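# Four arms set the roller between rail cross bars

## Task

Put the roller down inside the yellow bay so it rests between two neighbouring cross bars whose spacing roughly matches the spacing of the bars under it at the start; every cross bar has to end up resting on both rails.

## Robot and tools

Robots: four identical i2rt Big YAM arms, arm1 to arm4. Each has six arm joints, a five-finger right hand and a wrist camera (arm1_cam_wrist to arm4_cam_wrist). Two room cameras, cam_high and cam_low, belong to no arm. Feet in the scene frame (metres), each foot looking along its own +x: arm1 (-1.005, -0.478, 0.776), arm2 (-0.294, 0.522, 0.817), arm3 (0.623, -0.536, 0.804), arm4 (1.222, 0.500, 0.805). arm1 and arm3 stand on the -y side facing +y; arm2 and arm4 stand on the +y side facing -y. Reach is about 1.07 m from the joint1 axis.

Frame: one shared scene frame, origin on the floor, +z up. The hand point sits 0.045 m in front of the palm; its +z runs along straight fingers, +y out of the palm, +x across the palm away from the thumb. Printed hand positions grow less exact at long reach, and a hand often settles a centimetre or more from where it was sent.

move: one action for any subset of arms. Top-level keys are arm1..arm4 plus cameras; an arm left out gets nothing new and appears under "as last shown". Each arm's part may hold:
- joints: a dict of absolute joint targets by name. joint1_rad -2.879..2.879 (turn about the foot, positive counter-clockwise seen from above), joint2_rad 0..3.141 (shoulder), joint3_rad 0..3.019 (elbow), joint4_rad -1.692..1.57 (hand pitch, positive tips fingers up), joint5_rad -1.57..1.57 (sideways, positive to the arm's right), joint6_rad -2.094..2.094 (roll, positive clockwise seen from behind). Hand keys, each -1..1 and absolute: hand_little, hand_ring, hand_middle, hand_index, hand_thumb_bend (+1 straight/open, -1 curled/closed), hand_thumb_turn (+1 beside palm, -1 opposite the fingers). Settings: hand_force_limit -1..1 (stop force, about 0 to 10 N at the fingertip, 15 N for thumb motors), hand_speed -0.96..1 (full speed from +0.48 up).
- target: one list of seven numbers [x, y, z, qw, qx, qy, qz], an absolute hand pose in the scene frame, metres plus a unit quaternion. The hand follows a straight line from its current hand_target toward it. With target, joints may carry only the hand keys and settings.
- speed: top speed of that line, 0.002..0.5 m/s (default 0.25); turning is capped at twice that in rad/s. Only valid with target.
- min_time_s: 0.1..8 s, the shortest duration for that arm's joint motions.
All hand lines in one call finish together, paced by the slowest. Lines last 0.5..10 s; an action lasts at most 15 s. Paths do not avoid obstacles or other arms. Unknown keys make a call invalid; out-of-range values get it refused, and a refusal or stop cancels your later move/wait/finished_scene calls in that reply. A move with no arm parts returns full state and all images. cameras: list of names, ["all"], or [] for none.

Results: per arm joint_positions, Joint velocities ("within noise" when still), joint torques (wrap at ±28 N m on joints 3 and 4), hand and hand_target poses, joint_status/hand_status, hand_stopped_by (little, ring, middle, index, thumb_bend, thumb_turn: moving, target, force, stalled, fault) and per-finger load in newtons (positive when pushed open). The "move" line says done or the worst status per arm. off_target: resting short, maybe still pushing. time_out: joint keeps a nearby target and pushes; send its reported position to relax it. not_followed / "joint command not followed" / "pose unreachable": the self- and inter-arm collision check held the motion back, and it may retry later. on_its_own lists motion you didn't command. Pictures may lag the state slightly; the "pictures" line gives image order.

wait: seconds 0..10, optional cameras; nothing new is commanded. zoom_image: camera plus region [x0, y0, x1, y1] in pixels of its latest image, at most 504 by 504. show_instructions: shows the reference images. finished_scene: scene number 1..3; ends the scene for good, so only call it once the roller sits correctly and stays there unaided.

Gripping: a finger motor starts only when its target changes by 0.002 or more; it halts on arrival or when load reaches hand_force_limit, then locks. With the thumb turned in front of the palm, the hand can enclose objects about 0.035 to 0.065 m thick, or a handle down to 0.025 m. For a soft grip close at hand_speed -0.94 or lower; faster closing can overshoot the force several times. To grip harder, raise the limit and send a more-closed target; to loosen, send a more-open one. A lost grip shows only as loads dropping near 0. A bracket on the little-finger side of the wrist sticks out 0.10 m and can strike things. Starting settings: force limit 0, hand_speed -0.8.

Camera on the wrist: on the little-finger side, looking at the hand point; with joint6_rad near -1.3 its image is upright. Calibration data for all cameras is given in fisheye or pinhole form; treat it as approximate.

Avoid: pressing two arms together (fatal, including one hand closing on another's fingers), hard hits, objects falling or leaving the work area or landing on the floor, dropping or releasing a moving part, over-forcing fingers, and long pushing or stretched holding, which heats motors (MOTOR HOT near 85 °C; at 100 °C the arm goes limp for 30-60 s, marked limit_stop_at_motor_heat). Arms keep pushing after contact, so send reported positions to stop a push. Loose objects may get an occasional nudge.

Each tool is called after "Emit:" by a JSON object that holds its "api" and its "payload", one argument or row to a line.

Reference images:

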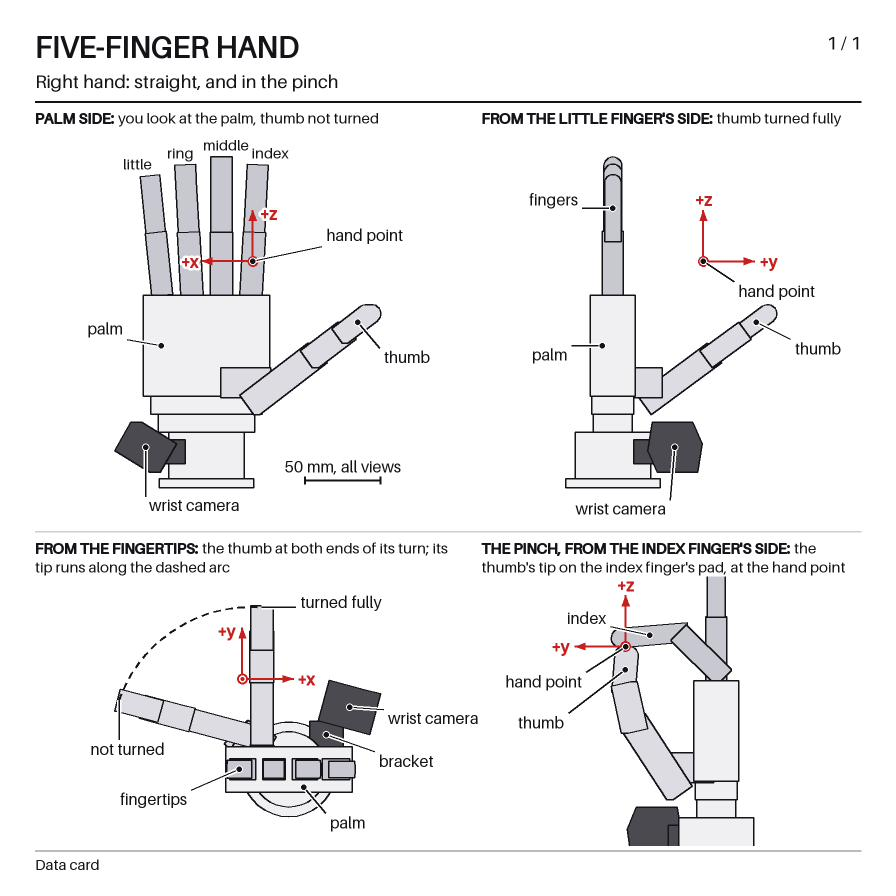

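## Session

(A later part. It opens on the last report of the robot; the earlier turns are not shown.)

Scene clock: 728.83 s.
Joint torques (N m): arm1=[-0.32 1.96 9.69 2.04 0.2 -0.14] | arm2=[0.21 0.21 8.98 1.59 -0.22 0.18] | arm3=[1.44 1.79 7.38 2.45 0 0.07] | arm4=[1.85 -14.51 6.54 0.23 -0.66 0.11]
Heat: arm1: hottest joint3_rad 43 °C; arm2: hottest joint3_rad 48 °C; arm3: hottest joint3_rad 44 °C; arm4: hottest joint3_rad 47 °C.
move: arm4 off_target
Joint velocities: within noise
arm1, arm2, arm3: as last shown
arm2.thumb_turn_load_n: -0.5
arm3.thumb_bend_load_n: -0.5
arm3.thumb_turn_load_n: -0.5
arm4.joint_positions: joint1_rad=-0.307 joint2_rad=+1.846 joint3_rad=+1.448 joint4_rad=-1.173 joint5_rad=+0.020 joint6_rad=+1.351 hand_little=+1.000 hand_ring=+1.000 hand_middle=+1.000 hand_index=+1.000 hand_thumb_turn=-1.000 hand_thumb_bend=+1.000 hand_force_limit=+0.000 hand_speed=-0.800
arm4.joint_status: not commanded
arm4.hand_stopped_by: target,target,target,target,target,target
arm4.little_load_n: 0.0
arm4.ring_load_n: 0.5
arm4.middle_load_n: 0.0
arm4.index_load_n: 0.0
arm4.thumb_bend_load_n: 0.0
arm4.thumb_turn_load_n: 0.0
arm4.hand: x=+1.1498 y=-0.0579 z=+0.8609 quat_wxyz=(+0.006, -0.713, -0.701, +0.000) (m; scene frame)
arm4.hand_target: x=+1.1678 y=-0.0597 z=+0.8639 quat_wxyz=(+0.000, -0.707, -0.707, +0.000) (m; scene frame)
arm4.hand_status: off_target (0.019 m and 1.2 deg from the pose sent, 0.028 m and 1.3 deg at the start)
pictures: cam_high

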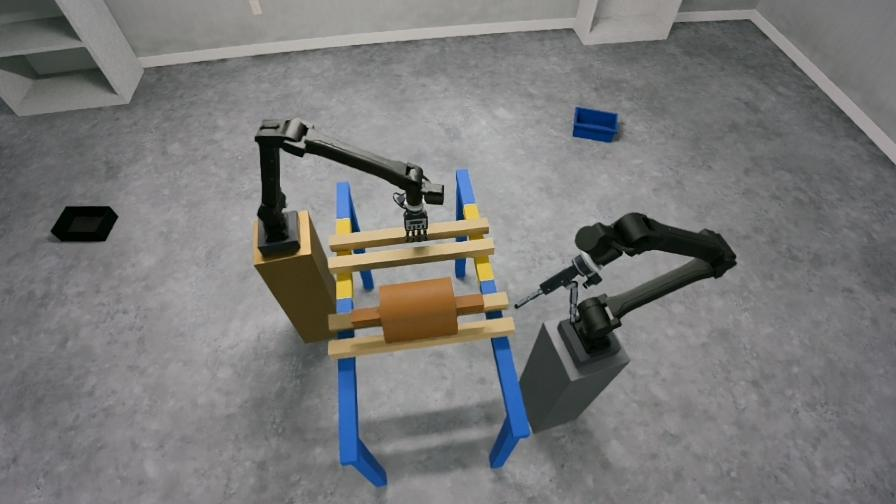

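Emit:
{"api": "move", "payload": {
  "arm4": {"target":[1.14,-0.05,1.0,0,0.7071,0.7071,0],"speed":0.15},
  "arm3": {"target":[0.70,-0.22,1.12,-0.183,0.683,-0.683,0.183],"speed":0.2}
}}

Emit:
{"api": "move", "payload": {
  "arm4": {"target":[1.0,0.22,1.12,-0.183,0.683,0.683,-0.183],"speed":0.2},
  "arm3": {"target":[0.735,-0.16,1.07,-0.183,0.683,-0.683,0.183],"speed":0.2}
}}

Emit:
{"api": "move", "payload": {
  "arm4": {"target":[0.77,0.16,1.07,-0.183,0.683,0.683,-0.183],"speed":0.2},
  "cameras": ["arm3_cam_wrist","arm4_cam_wrist","cam_high","cam_low"]
}}

Scene clock: 831.07 s.
Joint torques (N m): arm1=[-0.38 2.02 9.69 2.04 0.2 -0.15] | arm2=[0.21 0.26 8.95 1.59 -0.22 0.18] | arm3=[0.32 -5.25 13.07 0.13 0.54 0.19] | arm4=[-1.67 -13.92 11.23 -0.27 -0.25 -0.11]
Heat: arm1: hottest joint3_rad 43 °C; arm2: hottest joint3_rad 48 °C; arm3: hottest joint3_rad 45 °C; arm4: hottest joint3_rad 45 °C.
move: arm3 off_target; arm4 off_target
Joint velocities: within noise
arm1, arm2: as last shown
arm1.index_load_n: -0.5
arm1.thumb_bend_load_n: -0.5
arm2.thumb_turn_load_n: 0.0
arm3.joint_positions: joint1_rad=-0.250 joint2_rad=+1.068 joint3_rad=+1.238 joint4_rad=-1.696 joint5_rad=+0.521 joint6_rad=+1.420 hand_little=+1.000 hand_ring=+1.000 hand_middle=+1.000 hand_index=+1.000 hand_thumb_turn=-1.000 hand_thumb_bend=+1.000 hand_force_limit=+0.000 hand_speed=-0.800
arm3.joint_status: not commanded
arm3.hand_stopped_by: target,target,target,target,target,target
arm3.little_load_n: 0.0
arm3.ring_load_n: 0.0
arm3.middle_load_n: 0.0
arm3.index_load_n: 0.0
arm3.thumb_bend_load_n: 0.0
arm3.thumb_turn_load_n: 0.0
arm3.hand: x=+0.6953 y=-0.2330 z=+1.0914 quat_wxyz=(-0.173, +0.701, -0.667, +0.183) (m; scene frame)
arm3.hand_target: x=+0.7001 y=-0.2213 z=+1.1189 quat_wxyz=(-0.195, +0.688, -0.679, +0.166) (m; scene frame)
arm3.hand_status: off_target (0.032 m and 2.9 deg from the pose sent, 0.188 m and 57.0 deg at the start; a joint's target at an end of its range on 26 of 97 steps)
arm4.joint_positions: joint1_rad=-0.315 joint2_rad=+1.751 joint3_rad=+1.631 joint4_rad=-1.488 joint5_rad=+0.011 joint6_rad=+1.321 hand_little=+1.000 hand_ring=+1.000 hand_middle=+1.000 hand_index=+1.000 hand_thumb_turn=-1.000 hand_thumb_bend=+1.000 hand_force_limit=+0.000 hand_speed=-0.800
arm4.joint_status: not commanded
arm4.hand_stopped_by: target,target,target,target,target,target
arm4.little_load_n: 0.0
arm4.ring_load_n: 0.0
arm4.middle_load_n: -0.5
arm4.index_load_n: 0.0
arm4.thumb_bend_load_n: 0.0
arm4.thumb_turn_load_n: 0.0
arm4.hand: x=+1.1511 y=-0.0405 z=+0.9783 quat_wxyz=(+0.012, -0.705, -0.709, -0.018) (m; scene frame)
arm4.hand_target: x=+1.1402 y=-0.0492 z=+0.9998 quat_wxyz=(+0.000, -0.707, -0.707, +0.000) (m; scene frame)
arm4.hand_status: off_target (0.026 m and 2.5 deg from the pose sent, 0.140 m and 1.2 deg at the start)
pictures: none

Scene clock: 833.73 s.
Joint torques (N m): arm1=[-0.38 1.9 9.7 2.02 0.2 -0.15] | arm2=[0.21 0.21 8.96 1.58 -0.22 0.19] | arm3=[0.5 -8.35 13.11 0.9 0.53 -0.02] | arm4=[-1.73 -4.31 7.84 1.05 0.12 -0.06]
Heat: arm1: hottest joint3_rad 43 °C; arm2: hottest joint3_rad 48 °C; arm3: hottest joint3_rad 46 °C; arm4: hottest joint3_rad 45 °C.
move: arm3 off_target; arm4 done
Joint velocities: within noise
arm1, arm2: as last shown
arm1.index_load_n: 0.0
arm1.thumb_bend_load_n: 0.0
arm3.joint_positions: joint1_rad=-0.325 joint2_rad=+1.234 joint3_rad=+1.238 joint4_rad=-1.554 joint5_rad=+0.528 joint6_rad=+1.382 hand_little=+1.000 hand_ring=+1.000 hand_middle=+1.000 hand_index=+1.000 hand_thumb_turn=-1.000 hand_thumb_bend=+1.000 hand_force_limit=+0.000 hand_speed=-0.800
arm3.joint_status: not commanded
arm3.hand_stopped_by: target,target,target,target,target,target
arm3.little_load_n: 0.0
arm3.ring_load_n: 0.0
arm3.middle_load_n: 0.0
arm3.index_load_n: 0.0
arm3.thumb_bend_load_n: 0.0
arm3.thumb_turn_load_n: 0.0
arm3.hand: x=+0.7275 y=-0.1812 z=+1.0424 quat_wxyz=(-0.155, +0.690, -0.678, +0.202) (m; scene frame)
arm3.hand_target: x=+0.7346 y=-0.1619 z=+1.0700 quat_wxyz=(-0.183, +0.683, -0.683, +0.183) (m; scene frame)
arm3.hand_status: off_target (0.036 m and 4.0 deg from the pose sent, 0.086 m and 2.9 deg at the start)
arm4.joint_positions: joint1_rad=-0.659 joint2_rad=+1.087 joint3_rad=+1.326 joint4_rad=-1.491 joint5_rad=+0.433 joint6_rad=+0.905 hand_little=+1.000 hand_ring=+1.000 hand_middle=+1.000 hand_index=+1.000 hand_thumb_turn=-1.000 hand_thumb_bend=+1.000 hand_force_limit=+0.000 hand_speed=-0.800
arm4.joint_status: not commanded
arm4.hand_stopped_by: target,target,target,target,target,target
arm4.little_load_n: 0.0
arm4.ring_load_n: 0.0
arm4.middle_load_n: 0.0
arm4.index_load_n: 0.0
arm4.thumb_bend_load_n: 0.0
arm4.thumb_turn_load_n: 0.0
arm4.hand: x=+1.0054 y=+0.2184 z=+1.1211 quat_wxyz=(+0.182, -0.681, -0.686, +0.181) (m; scene frame)
arm4.hand_target: x=+1.0000 y=+0.2200 z=+1.1200 quat_wxyz=(+0.183, -0.683, -0.683, +0.183) (m; scene frame)
arm4.hand_status: done (0.006 m and 0.5 deg from the pose sent, 0.333 m and 30.6 deg at the start)
pictures: none

Scene clock: 835.87 s.
Joint torques (N m): arm1=[-0.21 1.96 9.69 2.04 0.19 -0.14] | arm2=[0.26 0.26 8.95 1.59 -0.22 0.19] | arm3=[0.38 -8.29 13.11 0.88 0.54 -0.02] | arm4=[-1.49 -10.7 12.27 0.87 0.03 -0.08]
Heat: arm1: hottest joint3_rad 43 °C; arm2: hottest joint3_rad 48 °C; arm3: hottest joint3_rad 47 °C; arm4: hottest joint3_rad 45 °C.
move: arm4 off_target
Joint velocities: within noise
arm1, arm2, arm3: as last shown
arm4.joint_positions: joint1_rad=-0.976 joint2_rad=+1.565 joint3_rad=+1.602 joint4_rad=-1.205 joint5_rad=+0.315 joint6_rad=+0.594 hand_little=+1.000 hand_ring=+1.000 hand_middle=+1.000 hand_index=+1.000 hand_thumb_turn=-1.000 hand_thumb_bend=+1.000 hand_force_limit=+0.000 hand_speed=-0.800
arm4.joint_status: not commanded
arm4.hand_stopped_by: target,target,target,target,target,target
arm4.little_load_n: 0.0
arm4.ring_load_n: 0.0
arm4.middle_load_n: 0.0
arm4.index_load_n: 0.0
arm4.thumb_bend_load_n: 0.0
arm4.thumb_turn_load_n: 0.0
arm4.hand: x=+0.7858 y=+0.1640 z=+1.0549 quat_wxyz=(+0.180, -0.683, -0.688, +0.167) (m; scene frame)
arm4.hand_target: x=+0.7707 y=+0.1605 z=+1.0700 quat_wxyz=(+0.183, -0.683, -0.683, +0.183) (m; scene frame)
arm4.hand_status: off_target (0.022 m and 2.0 deg from the pose sent, 0.248 m and 0.5 deg at the start)
pictures: arm3_cam_wrist, arm4_cam_wrist, cam_high, cam_low
camera_calibration:
arm3_cam_wrist: T_world_to_cam=[[-0.85353, -0.299947, -0.426049, 1.00727], [-0.42817, 0.869719, 0.245478, 0.218246], [0.296912, 0.391944, -0.87076, 0.870982], [0, 0, 0, 1]] pos_world=[0.694575, -0.229062, 1.13399]
arm4_cam_wrist: T_world_to_cam=[[0.836601, 0.335145, -0.433332, -0.266119], [0.470648, -0.844525, 0.255477, -0.494929], [-0.280337, -0.417679, -0.864266, 1.3156], [0, 0, 0, 1]] pos_world=[0.824385, 0.220706, 1.14815]

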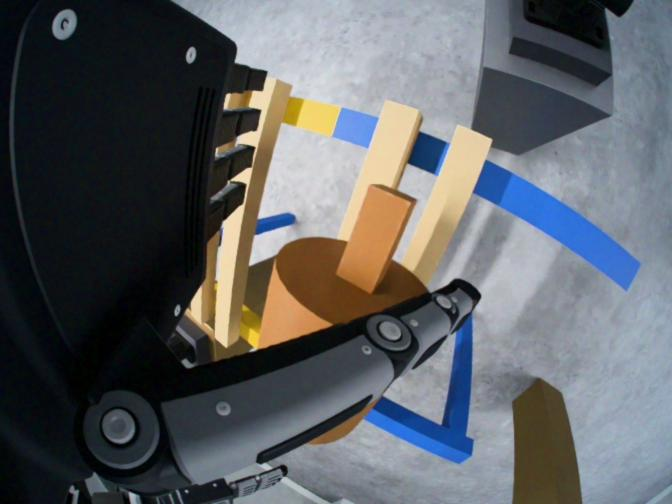

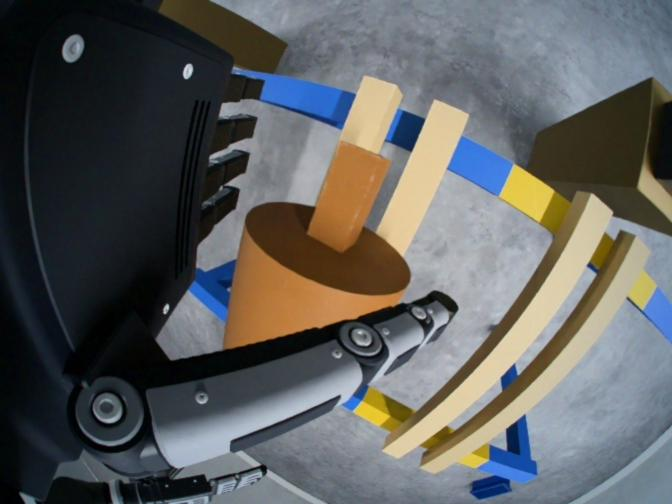

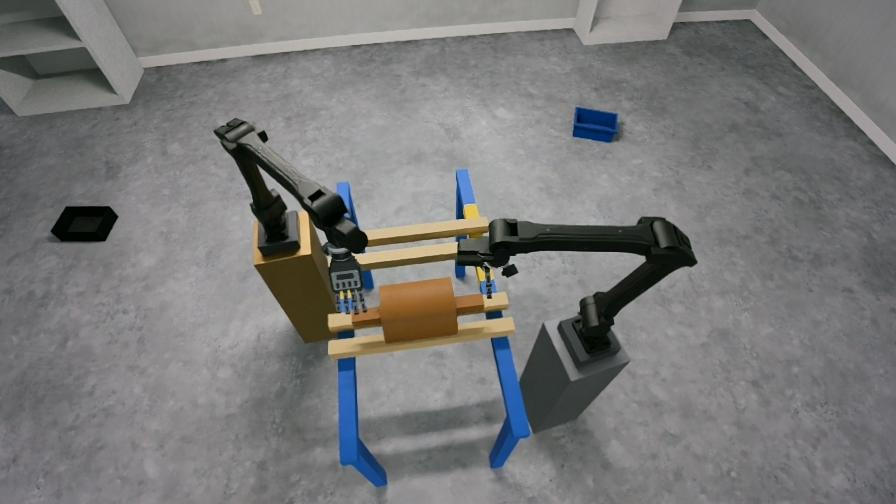

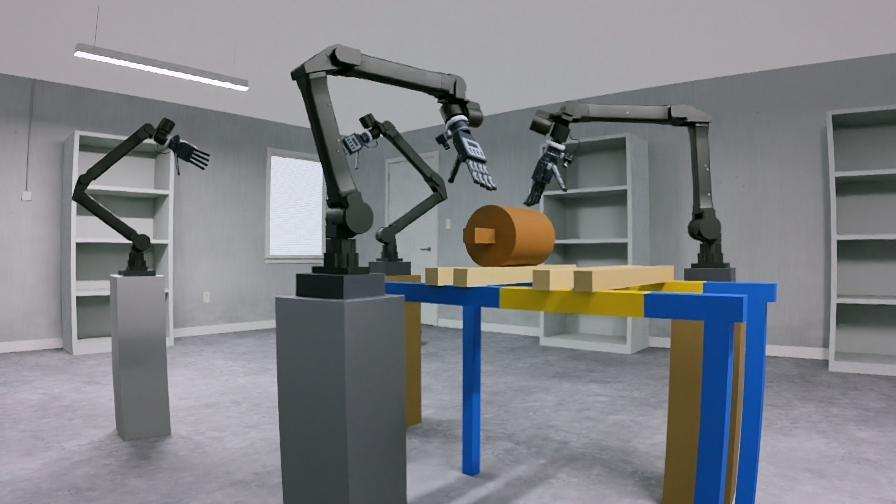

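Emit:
{"api": "move", "payload": {
  "arm3": {"target":[0.7325,-0.142,0.98,-0.183,0.683,-0.683,0.183],"speed":0.1},
  "arm4": {"target":[0.74,0.155,0.97,-0.183,0.683,0.683,-0.183],"speed":0.1},
  "cameras": ["arm3_cam_wrist","arm4_cam_wrist","cam_low"]
}}

Scene clock: 861.50 s.
Joint torques (N m): arm1=[-0.44 2.08 9.68 2.06 0.19 -0.14] | arm2=[0.21 0.21 8.96 1.58 -0.22 0.19] | arm3=[1.14 -9.64 7.43 1.03 0.53 0.1] | arm4=[-1.79 -11.63 8.24 1.25 0.02 -0.07]
Heat: arm1: hottest joint3_rad 43 °C; arm2: hottest joint3_rad 48 °C; arm3: hottest joint3_rad 53 °C; arm4: hottest joint3_rad 52 °C.
move: arm3 done; arm4 off_target
Joint velocities: within noise
arm1.joint_positions: joint1_rad=-0.078 joint2_rad=+0.628 joint3_rad=+1.375 joint4_rad=-1.214 joint5_rad=+0.151 joint6_rad=-1.217 hand_little=+1.000 hand_ring=+1.000 hand_middle=+1.000 hand_index=+1.000 hand_thumb_turn=+1.000 hand_thumb_bend=+1.000 hand_force_limit=+0.000 hand_speed=-0.800
arm1.joint_status: not commanded
arm1.hand_stopped_by: target,target,target,target,target,target
arm1.little_load_n: 0.0
arm1.ring_load_n: 0.0
arm1.middle_load_n: 0.0
arm1.index_load_n: 0.0
arm1.thumb_bend_load_n: 0.0
arm1.thumb_turn_load_n: 0.0
arm1.hand: x=-0.8871 y=-0.2563 z=+1.2843 quat_wxyz=(-0.349, +0.761, +0.374, +0.398) (m; scene frame)
arm1.hand_target: x=-0.8877 y=-0.2581 z=+1.2937 quat_wxyz=(-0.356, +0.756, +0.371, +0.404) (m; scene frame)
arm1.hand_status: not commanded
arm2.joint_positions: joint1_rad=-0.309 joint2_rad=+0.613 joint3_rad=+1.400 joint4_rad=-1.280 joint5_rad=-0.255 joint6_rad=-1.443 hand_little=+1.000 hand_ring=+1.000 hand_middle=+1.000 hand_index=+1.000 hand_thumb_turn=+1.000 hand_thumb_bend=+1.000 hand_force_limit=+0.000 hand_speed=-0.800
arm2.joint_status: not commanded
arm2.hand_stopped_by: target,target,target,target,target,target
arm2.little_load_n: 0.0
arm2.ring_load_n: 0.0
arm2.middle_load_n: 0.0
arm2.index_load_n: 0.0
arm2.thumb_bend_load_n: 0.0
arm2.thumb_turn_load_n: 0.0
arm2.hand: x=-0.4104 y=+0.3052 z=+1.3269 quat_wxyz=(+0.352, +0.457, -0.721, +0.384) (m; scene frame)
arm2.hand_target: x=-0.4098 y=+0.3065 z=+1.3371 quat_wxyz=(+0.360, +0.455, -0.716, +0.389) (m; scene frame)
arm2.hand_status: not commanded
arm3.joint_positions: joint1_rad=-0.325 joint2_rad=+1.299 joint3_rad=+1.135 joint4_rad=-1.316 joint5_rad=+0.528 joint6_rad=+1.382 hand_little=+1.000 hand_ring=+1.000 hand_middle=+1.000 hand_index=+1.000 hand_thumb_turn=-1.000 hand_thumb_bend=+1.000 hand_force_limit=+0.000 hand_speed=-0.800
arm3.joint_status: not commanded
arm3.hand_stopped_by: target,target,target,target,target,target
arm3.little_load_n: 0.0
arm3.ring_load_n: 0.0
arm3.middle_load_n: 0.0
arm3.index_load_n: 0.0
arm3.thumb_bend_load_n: 0.0
arm3.thumb_turn_load_n: 0.0
arm3.hand: x=+0.7331 y=-0.1429 z=+0.9843 quat_wxyz=(-0.182, +0.683, -0.684, +0.183) (m; scene frame)
arm3.hand_target: x=+0.7325 y=-0.1420 z=+0.9801 quat_wxyz=(-0.183, +0.683, -0.683, +0.183) (m; scene frame)
arm3.hand_status: done (0.004 m and 0.1 deg from the pose sent, 0.074 m and 4.0 deg at the start)
arm4.joint_positions: joint1_rad=-0.999 joint2_rad=+1.651 joint3_rad=+1.497 joint4_rad=-0.965 joint5_rad=+0.302 joint6_rad=+0.568 hand_little=+1.000 hand_ring=+1.000 hand_middle=+1.000 hand_index=+1.000 hand_thumb_turn=-1.000 hand_thumb_bend=+1.000 hand_force_limit=+0.000 hand_speed=-0.800
arm4.joint_status: not commanded
arm4.hand_stopped_by: target,target,target,target,target,target
arm4.little_load_n: 0.0
arm4.ring_load_n: 0.0
arm4.middle_load_n: 0.0
arm4.index_load_n: 0.0
arm4.thumb_bend_load_n: 0.0
arm4.thumb_turn_load_n: 0.0
arm4.hand: x=+0.7482 y=+0.1494 z=+0.9789 quat_wxyz=(+0.182, -0.681, -0.684, +0.187) (m; scene frame)
arm4.hand_target: x=+0.7402 y=+0.1552 z=+0.9701 quat_wxyz=(+0.183, -0.683, -0.683, +0.183) (m; scene frame)
arm4.hand_status: off_target (0.013 m and 0.6 deg from the pose sent, 0.097 m and 2.0 deg at the start)
pictures: arm3_cam_wrist, arm4_cam_wrist, cam_low
camera_calibration:
arm3_cam_wrist: T_world_to_cam=[[-0.848608, -0.26875, -0.455673, 1.02875], [-0.430523, 0.851393, 0.299631, 0.147361], [0.307431, 0.450448, -0.838202, 0.772277], [0, 0, 0, 1]] pos_world=[0.699029, -0.196855, 1.07195]
arm4_cam_wrist: T_world_to_cam=[[0.820642, 0.326409, -0.469045, -0.214537], [0.482277, -0.835892, 0.262095, -0.486653], [-0.306521, -0.441296, -0.843388, 1.23591], [0, 0, 0, 1]] pos_world=[0.789593, 0.208641, 1.06928]

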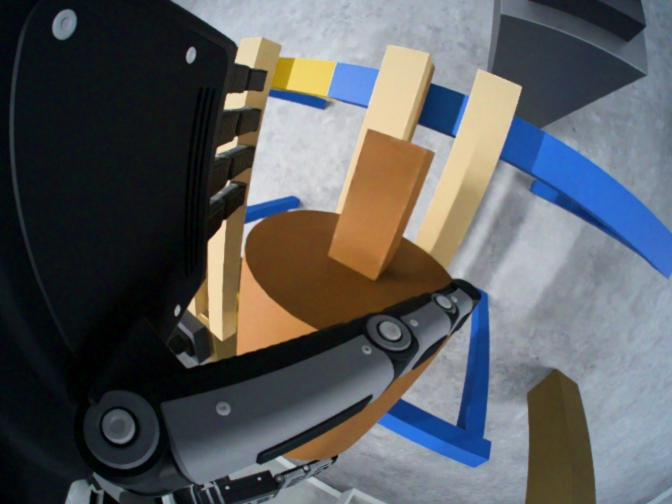

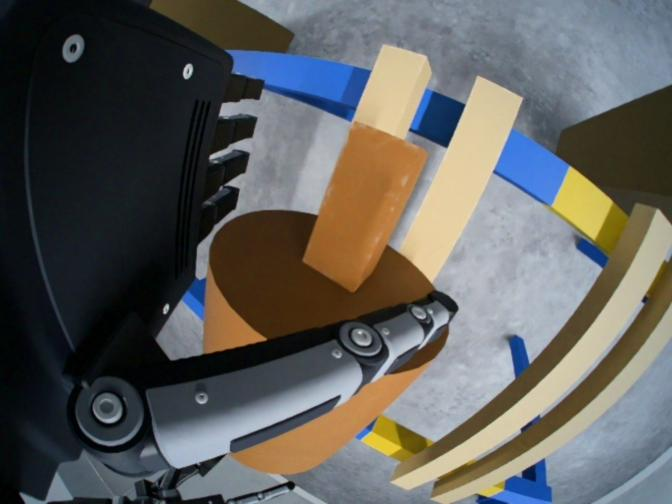

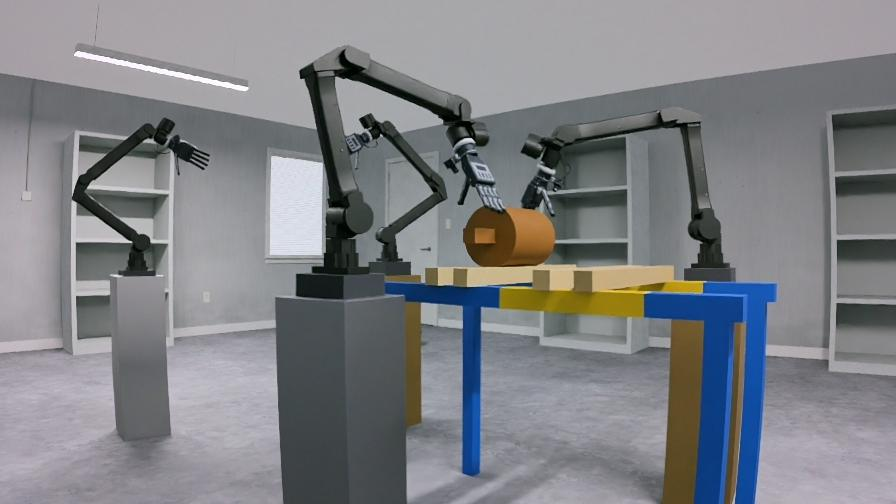

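Emit:
{"api": "zoom_image", "payload": {
  "camera": "arm4_cam_wrist",
  "region": [280, 30, 530, 310]
}}

Emit:
{"api": "zoom_image", "payload": {
  "camera": "arm3_cam_wrist",
  "region": [300, 30, 550, 310]
}}

Scaled by 1.800 from the camera's 672x504 image, which has a finer 960x720 frame.

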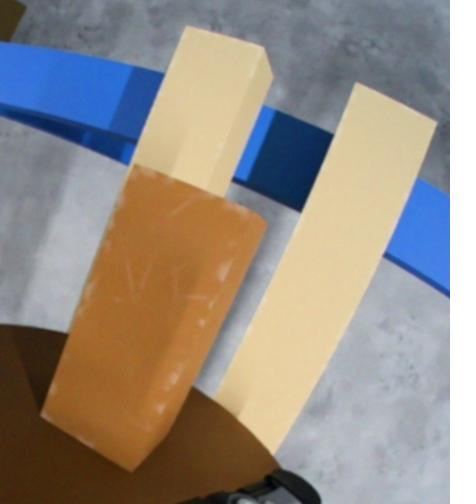

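Scaled by 1.800 from the camera's 672x504 image, which has a finer 960x720 frame.

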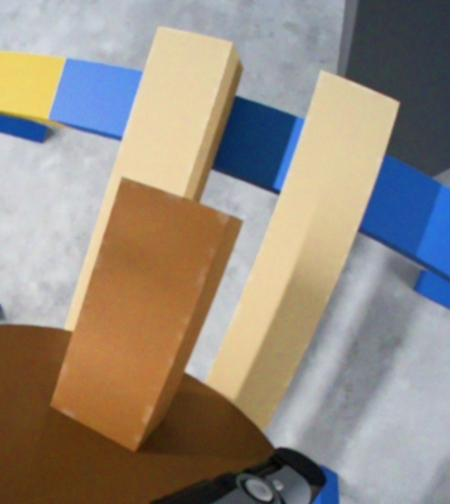

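Emit:
{"api": "move", "payload": {
  "arm3": {"target":[0.7265,-0.151,0.894,-0.183,0.683,-0.683,0.183],"speed":0.08},
  "arm4": {"target":[0.746,0.166,0.899,-0.183,0.683,0.683,-0.183],"speed":0.08},
  "cameras": ["arm3_cam_wrist","arm4_cam_wrist","cam_low","cam_high"]
}}

Emit:
{"api": "zoom_image", "payload": {
  "camera": "cam_low",
  "region": [400, 100, 640, 300]
}}

Scene clock: 976.50 s.
Joint torques (N m): arm1=[-0.32 1.9 9.68 2.03 0.2 -0.14] | arm2=[0.26 0.26 8.98 1.61 -0.22 0.19] | arm3=[1.49 -9.29 6.91 1.02 0.55 0.16] | arm4=[-1.79 -11.28 7.73 1.32 0.01 -0.09]
Heat: arm1: hottest joint3_rad 44 °C; arm2: hottest joint3_rad 49 °C; arm3: hottest joint3_rad 48 °C; arm4: hottest joint3_rad 49 °C.
move: arm3 done; arm4 off_target
Joint velocities: within noise
arm1, arm2: as last shown
arm3.joint_positions: joint1_rad=-0.322 joint2_rad=+1.342 joint3_rad=+0.940 joint4_rad=-1.083 joint5_rad=+0.528 joint6_rad=+1.385 hand_little=+1.000 hand_ring=+1.000 hand_middle=+1.000 hand_index=+1.000 hand_thumb_turn=-1.000 hand_thumb_bend=+1.000 hand_force_limit=+0.000 hand_speed=-0.800
arm3.joint_status: not commanded
arm3.hand_stopped_by: target,target,target,target,target,target
arm3.little_load_n: 0.0
arm3.ring_load_n: 0.0
arm3.middle_load_n: 0.0
arm3.index_load_n: 0.0
arm3.thumb_bend_load_n: 0.0
arm3.thumb_turn_load_n: 0.0
arm3.hand: x=+0.7290 y=-0.1518 z=+0.8983 quat_wxyz=(-0.181, +0.684, -0.683, +0.183) (m; scene frame)
arm3.hand_target: x=+0.7264 y=-0.1511 z=+0.8940 quat_wxyz=(-0.183, +0.683, -0.683, +0.183) (m; scene frame)
arm3.hand_status: done (0.005 m and 0.2 deg from the pose sent, 0.091 m and 0.1 deg at the start)
arm4.joint_positions: joint1_rad=-1.009 joint2_rad=+1.671 joint3_rad=+1.333 joint4_rad=-0.775 joint5_rad=+0.298 joint6_rad=+0.558 hand_little=+1.000 hand_ring=+1.000 hand_middle=+1.000 hand_index=+1.000 hand_thumb_turn=-1.000 hand_thumb_bend=+1.000 hand_force_limit=+0.000 hand_speed=-0.800
arm4.joint_status: not commanded
arm4.hand_stopped_by: target,target,target,target,target,target
arm4.little_load_n: 0.0
arm4.ring_load_n: 0.0
arm4.middle_load_n: 0.0
arm4.index_load_n: 0.0
arm4.thumb_bend_load_n: 0.0
arm4.thumb_turn_load_n: 0.0
arm4.hand: x=+0.7528 y=+0.1593 z=+0.9091 quat_wxyz=(+0.182, -0.681, -0.684, +0.188) (m; scene frame)
arm4.hand_target: x=+0.7463 y=+0.1661 z=+0.8993 quat_wxyz=(+0.183, -0.683, -0.683, +0.183) (m; scene frame)
arm4.hand_status: off_target (0.014 m and 0.7 deg from the pose sent, 0.082 m and 0.6 deg at the start)
pictures: arm3_cam_wrist, arm4_cam_wrist, cam_high, cam_low
camera_calibration:
arm3_cam_wrist: T_world_to_cam=[[-0.848599, -0.270988, -0.454363, 0.982131], [-0.431318, 0.851707, 0.297591, 0.181476], [0.30634, 0.448511, -0.839639, 0.707333], [0, 0, 0, 1]] pos_world=[0.695025, -0.205665, 0.986142]
arm4_cam_wrist: T_world_to_cam=[[0.819403, 0.326259, -0.47131, -0.251161], [0.483355, -0.835251, 0.262151, -0.463291], [-0.308133, -0.442618, -0.842107, 1.1831], [0, 0, 0, 1]] pos_world=[0.794287, 0.218639, 0.99937]

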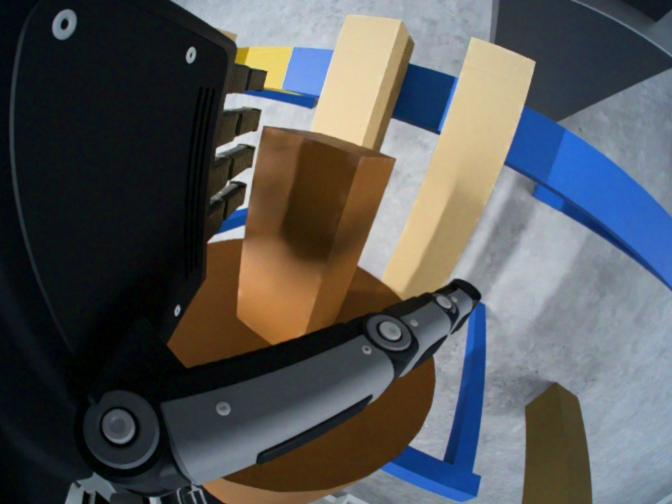

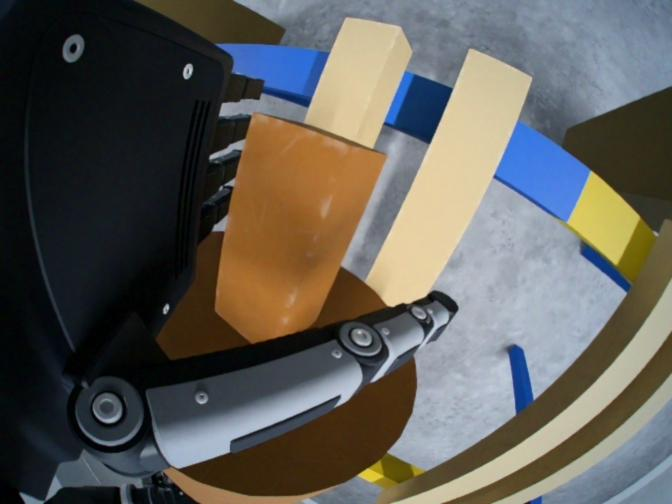

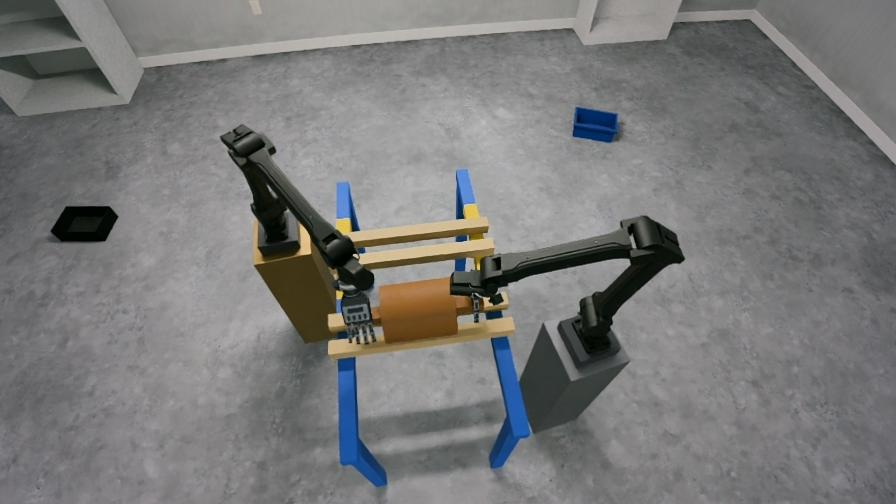

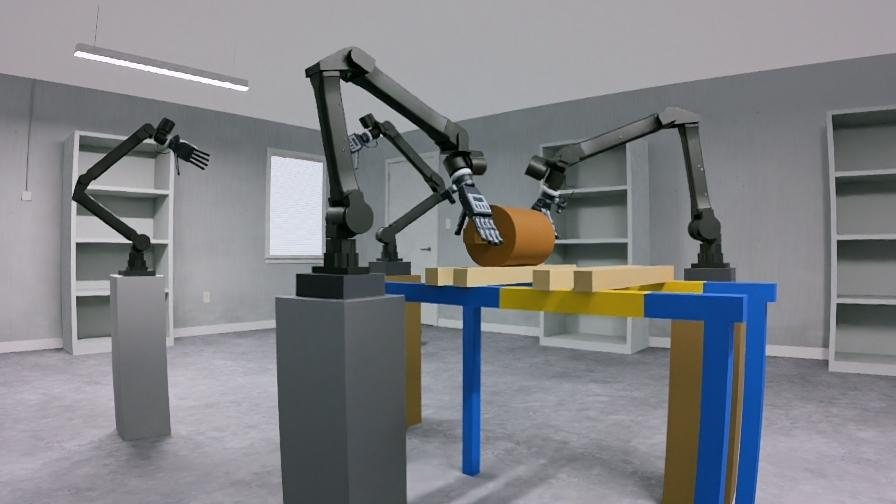

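Scaled by 2.100 from the camera's 896x504 image, which has a finer 1280x720 frame.

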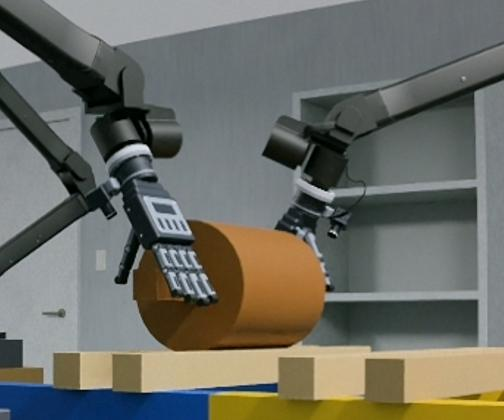

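Emit:
{"api": "move", "payload": {
  "arm3": {"joints": {"hand_little": -0.9, "hand_ring": -0.9, "hand_middle": -0.9, "hand_index": -0.9, "hand_thumb_bend": -0.9, "hand_speed": -0.9, "hand_force_limit": 0}},
  "arm4": {"joints": {"hand_little": -0.9, "hand_ring": -0.9, "hand_middle": -0.9, "hand_index": -0.9, "hand_thumb_bend": -0.9, "hand_speed": -0.9, "hand_force_limit": 0}},
  "cameras": ["arm3_cam_wrist", "arm4_cam_wrist", "cam_low"]
}}

Scene clock: 1034.47 s.
Joint torques (N m): arm1=[-0.26 2.08 9.7 2.02 0.19 -0.14] | arm2=[0.21 0.26 8.96 1.59 -0.22 0.19] | arm3=[1.61 -10.34 7.02 0.7 -0.02 0.12] | arm4=[-1.26 -12.51 8.01 0.79 0.09 -0.08]
Heat: arm1: hottest joint3_rad 44 °C; arm2: hottest joint3_rad 49 °C; arm3: hottest joint3_rad 47 °C; arm4: hottest joint3_rad 48 °C.
move: arm3 off_target; arm4 off_target
Joint velocities: within noise
arm1, arm2: as last shown
arm2.little_load_n: -0.5
arm3.joint_positions: joint1_rad=-0.322 joint2_rad=+1.352 joint3_rad=+0.938 joint4_rad=-1.075 joint5_rad=+0.541 joint6_rad=+1.390 hand_little=-0.900 hand_ring=+0.071 hand_middle=+0.090 hand_index=+0.219 hand_thumb_turn=-1.000 hand_thumb_bend=+0.525 hand_force_limit=+0.000 hand_speed=-0.900
arm3.joint_status: hand_ring off_target (ended at +0.071, target -0.900); hand_middle off_target (ended at +0.090, target -0.900); hand_index off_target (ended at +0.219, target -0.900); hand_thumb_bend off_target (ended at +0.525, target -0.900); the others done
arm3.hand_stopped_by: target,force,force,force,force,target
arm3.little_load_n: 0.0
arm3.ring_load_n: 5.5
arm3.middle_load_n: 5.5
arm3.index_load_n: 0.0
arm3.thumb_bend_load_n: 9.0
arm3.thumb_turn_load_n: 2.5
arm3.hand: x=+0.7318 y=-0.1512 z=+0.8945 quat_wxyz=(-0.183, +0.681, -0.683, +0.189) (m; scene frame)
arm3.hand_target: x=+0.7265 y=-0.1511 z=+0.8941 quat_wxyz=(-0.183, +0.683, -0.683, +0.183) (m; scene frame)
arm3.hand_status: not commanded
arm4.joint_positions: joint1_rad=-1.016 joint2_rad=+1.686 joint3_rad=+1.329 joint4_rad=-0.761 joint5_rad=+0.296 joint6_rad=+0.558 hand_little=-0.900 hand_ring=+0.033 hand_middle=+0.052 hand_index=+0.145 hand_thumb_turn=-1.000 hand_thumb_bend=+0.501 hand_force_limit=+0.000 hand_speed=-0.900
arm4.joint_status: hand_ring off_target (ended at +0.033, target -0.900); hand_middle off_target (ended at +0.052, target -0.900); hand_index off_target (ended at +0.145, target -0.900); hand_thumb_bend off_target (ended at +0.501, target -0.900); the others done
arm4.hand_stopped_by: target,force,force,force,force,target
arm4.little_load_n: 2.0
arm4.ring_load_n: 2.0
arm4.middle_load_n: 2.0
arm4.index_load_n: 0.0
arm4.thumb_bend_load_n: 4.0
arm4.thumb_turn_load_n: 2.5
arm4.hand: x=+0.7495 y=+0.1613 z=+0.8999 quat_wxyz=(+0.181, -0.683, -0.683, +0.185) (m; scene frame)
arm4.hand_target: x=+0.7462 y=+0.1662 z=+0.8991 quat_wxyz=(+0.183, -0.683, -0.683, +0.183) (m; scene frame)
arm4.hand_status: not commanded
pictures: arm3_cam_wrist, arm4_cam_wrist, cam_low
camera_calibration:
arm3_cam_wrist: T_world_to_cam=[[-0.844667, -0.268213, -0.463248, 0.988515], [-0.430173, 0.855156, 0.289238, 0.190444], [0.318572, 0.443587, -0.837701, 0.691553], [0, 0, 0, 1]] pos_world=[0.696581, -0.204491, 0.982158]
arm4_cam_wrist: T_world_to_cam=[[0.823886, 0.322634, -0.465961, -0.261097], [0.477107, -0.838585, 0.262952, -0.453138], [-0.30591, -0.438956, -0.844829, 1.17549], [0, 0, 0, 1]] pos_world=[0.790904, 0.220233, 0.990583]

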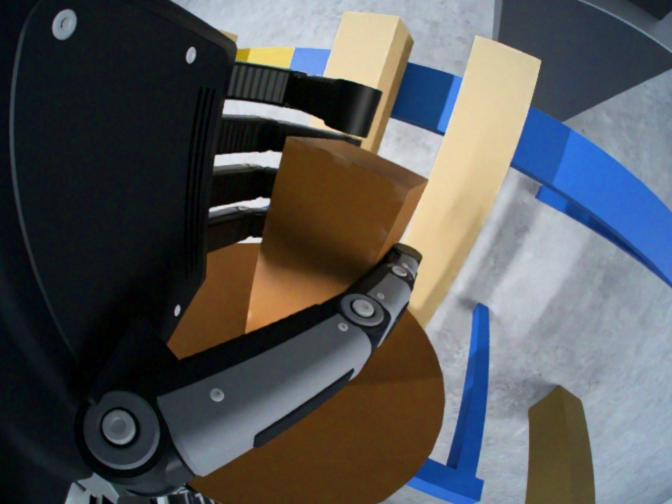

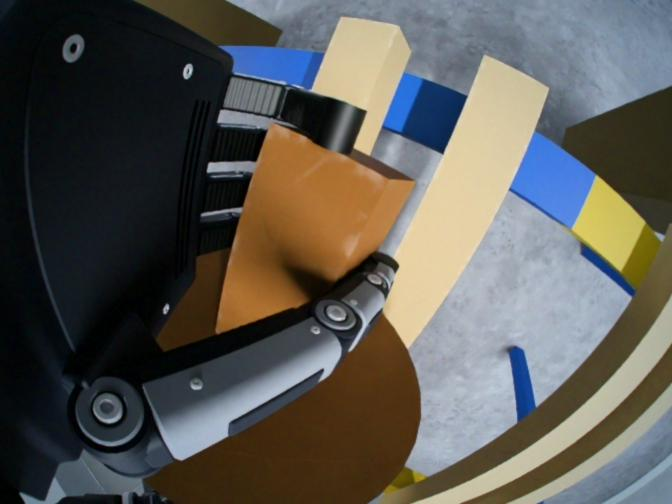

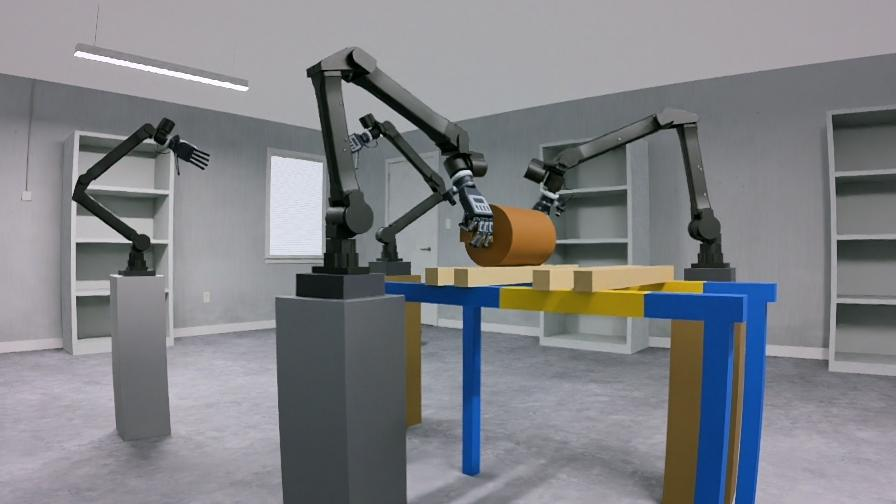

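Emit:
{"api": "move", "payload": {
  "arm3": {"joints": {"hand_ring": -0.95, "hand_middle": -0.95, "hand_index": -0.95, "hand_thumb_bend": -0.95, "hand_speed": -0.9, "hand_force_limit": 0.7}},
  "arm4": {"joints": {"hand_ring": -0.95, "hand_middle": -0.95, "hand_index": -0.95, "hand_thumb_bend": -0.95, "hand_speed": -0.9, "hand_force_limit": 0.7}}
}}

Emit:
{"api": "move", "payload": {
  "arm3": {"target": [0.7265, -0.151, 0.974, -0.183, 0.683, -0.683, 0.183], "speed": 0.04},
  "arm4": {"target": [0.7465, 0.166, 0.979, -0.183, 0.683, 0.683, -0.183], "speed": 0.04},
  "cameras": ["arm3_cam_wrist", "arm4_cam_wrist", "cam_low"]
}}

Scene clock: 1042.20 s.
Joint torques (N m): arm1=[-0.32 1.9 9.68 2.03 0.19 -0.14] | arm2=[0.15 0.26 8.96 1.59 -0.22 0.19] | arm3=[1.61 -10.52 7.15 0.59 -0.11 0.1] | arm4=[-1.2 -12.63 7.99 0.76 0.09 -0.08]
Heat: arm1: hottest joint3_rad 44 °C; arm2: hottest joint3_rad 49 °C; arm3: hottest joint3_rad 46 °C; arm4: hottest joint3_rad 48 °C.
move: arm3 off_target; arm4 off_target
Joint velocities: within noise
arm1, arm2: as last shown
arm2.little_load_n: 0.0
arm3.joint_positions: joint1_rad=-0.322 joint2_rad=+1.353 joint3_rad=+0.936 joint4_rad=-1.072 joint5_rad=+0.543 joint6_rad=+1.392 hand_little=-0.900 hand_ring=+0.056 hand_middle=+0.075 hand_index=+0.093 hand_thumb_turn=-1.000 hand_thumb_bend=+0.523 hand_force_limit=+0.700 hand_speed=-0.900
arm3.joint_status: hand_ring off_target (ended at +0.056, target -0.950); hand_middle off_target (ended at +0.075, target -0.950); hand_index off_target (ended at +0.093, target -0.950); hand_thumb_bend off_target (ended at +0.523, target -0.950); the others done
arm3.hand_stopped_by: target,force,force,force,force,target
arm3.little_load_n: 0.0
arm3.ring_load_n: 6.5
arm3.middle_load_n: 6.0
arm3.index_load_n: 11.0
arm3.thumb_bend_load_n: 16.5
arm3.thumb_turn_load_n: 2.5
arm3.hand: x=+0.7323 y=-0.1512 z=+0.8937 quat_wxyz=(-0.184, +0.680, -0.684, +0.190) (m; scene frame)
arm3.hand_target: x=+0.7265 y=-0.1510 z=+0.8941 quat_wxyz=(-0.183, +0.683, -0.683, +0.183) (m; scene frame)
arm3.hand_status: not commanded
arm4.joint_positions: joint1_rad=-1.017 joint2_rad=+1.687 joint3_rad=+1.329 joint4_rad=-0.761 joint5_rad=+0.296 joint6_rad=+0.558 hand_little=-0.900 hand_ring=+0.007 hand_middle=+0.019 hand_index=+0.045 hand_thumb_turn=-1.000 hand_thumb_bend=+0.494 hand_force_limit=+0.700 hand_speed=-0.900
arm4.joint_status: hand_ring off_target (ended at +0.007, target -0.950); hand_middle off_target (ended at +0.019, target -0.950); hand_index off_target (ended at +0.045, target -0.950); hand_thumb_bend off_target (ended at +0.494, target -0.950); the others done
arm4.hand_stopped_by: target,force,force,force,force,target
arm4.little_load_n: -1.0
arm4.ring_load_n: 4.5
arm4.middle_load_n: 8.0
arm4.index_load_n: 7.5
arm4.thumb_bend_load_n: 16.0
arm4.thumb_turn_load_n: 4.0
arm4.hand: x=+0.7494 y=+0.1613 z=+0.8993 quat_wxyz=(+0.181, -0.683, -0.683, +0.185) (m; scene frame)
arm4.hand_target: x=+0.7462 y=+0.1662 z=+0.8990 quat_wxyz=(+0.183, -0.683, -0.683, +0.183) (m; scene frame)
arm4.hand_status: not commanded
pictures: none

Scene clock: 1044.83 s.
Joint torques (N m): arm1=[-0.32 1.9 9.68 2.04 0.2 -0.14] | arm2=[0.21 0.21 8.96 1.58 -0.22 0.19] | arm3=[1.55 -16.5 13.56 -2.76 0.28 -0.45] | arm4=[-2.08 -17.79 14.12 -1.21 0.98 -0.53]
Heat: arm1: hottest joint3_rad 44 °C; arm2: hottest joint3_rad 49 °C; arm3: hottest joint3_rad 47 °C; arm4: hottest joint3_rad 49 °C.
move: arm3 off_target; arm4 off_target
Joint velocities: within noise
arm1, arm2: as last shown
arm3.joint_positions: joint1_rad=-0.318 joint2_rad=+1.350 joint3_rad=+0.994 joint4_rad=-1.204 joint5_rad=+0.537 joint6_rad=+1.452 hand_little=-0.900 hand_ring=+0.056 hand_middle=+0.075 hand_index=+0.093 hand_thumb_turn=-1.000 hand_thumb_bend=+0.523 hand_force_limit=+0.700 hand_speed=-0.900
arm3.joint_status: not commanded
arm3.hand_stopped_by: target,force,force,force,force,target
arm3.little_load_n: 0.0
arm3.ring_load_n: 5.5
arm3.middle_load_n: 6.5
arm3.index_load_n: 13.0
arm3.thumb_bend_load_n: 17.5
arm3.thumb_turn_load_n: 8.0
arm3.hand: x=+0.7297 y=-0.1586 z=+0.9133 quat_wxyz=(-0.161, +0.669, -0.697, +0.202) (m; scene frame)
arm3.hand_target: x=+0.7271 y=-0.1526 z=+0.9698 quat_wxyz=(-0.185, +0.682, -0.683, +0.183) (m; scene frame)
arm3.hand_status: off_target (0.061 m and 4.1 deg from the pose sent, 0.081 m and 0.9 deg at the start)
arm4.joint_positions: joint1_rad=-1.001 joint2_rad=+1.689 joint3_rad=+1.383 joint4_rad=-0.904 joint5_rad=+0.281 joint6_rad=+0.610 hand_little=-0.900 hand_ring=+0.007 hand_middle=+0.019 hand_index=+0.045 hand_thumb_turn=-0.999 hand_thumb_bend=+0.494 hand_force_limit=+0.700 hand_speed=-0.900
arm4.joint_status: not commanded
arm4.hand_stopped_by: target,force,force,force,force,target
arm4.little_load_n: 2.0
arm4.ring_load_n: 6.0
arm4.middle_load_n: 7.0
arm4.index_load_n: 5.5
arm4.thumb_bend_load_n: 11.0
arm4.thumb_turn_load_n: 13.5
arm4.hand: x=+0.7688 y=+0.1590 z=+0.9114 quat_wxyz=(+0.162, -0.697, -0.683, +0.148) (m; scene frame)
arm4.hand_target: x=+0.7494 y=+0.1672 z=+0.9770 quat_wxyz=(+0.184, -0.684, -0.682, +0.184) (m; scene frame)
arm4.hand_status: off_target (0.072 m and 4.9 deg from the pose sent, 0.080 m and 0.3 deg at the start)
pictures: arm3_cam_wrist, arm4_cam_wrist, cam_low
camera_calibration:
arm3_cam_wrist: T_world_to_cam=[[-0.863105, -0.243549, -0.442418, 0.991797], [-0.383896, 0.885599, 0.261417, 0.186901], [0.328137, 0.395473, -0.857862, 0.715016], [0, 0, 0, 1]] pos_world=[0.693152, -0.206737, 1.00332]
arm4_cam_wrist: T_world_to_cam=[[0.867274, 0.309361, -0.39004, -0.371298], [0.433039, -0.855299, 0.284501, -0.45042], [-0.245588, -0.415643, -0.875744, 1.16809], [0, 0, 0, 1]] pos_world=[0.803935, 0.215129, 1.00627]

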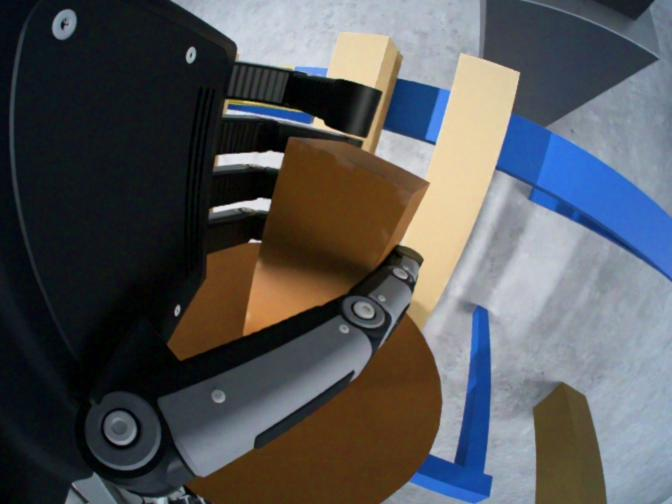

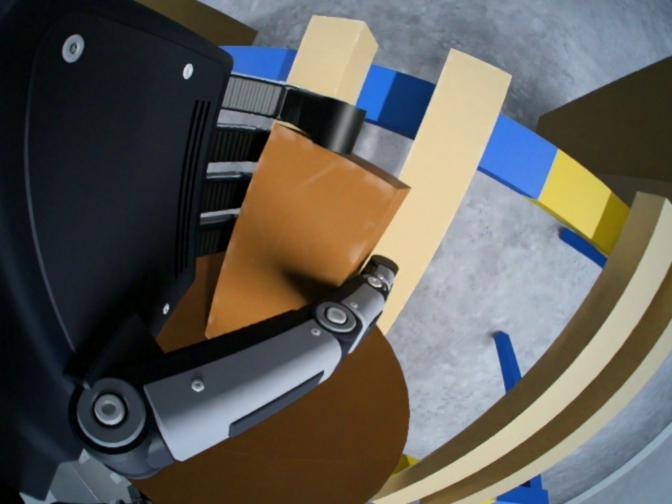

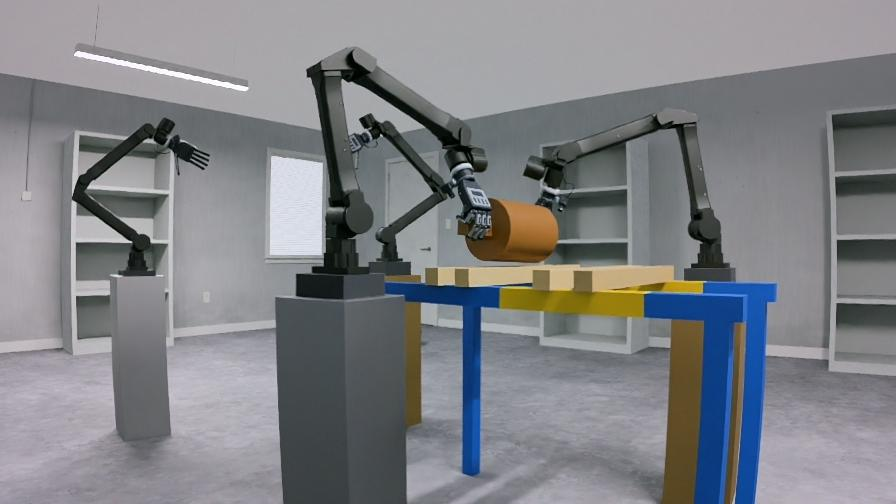

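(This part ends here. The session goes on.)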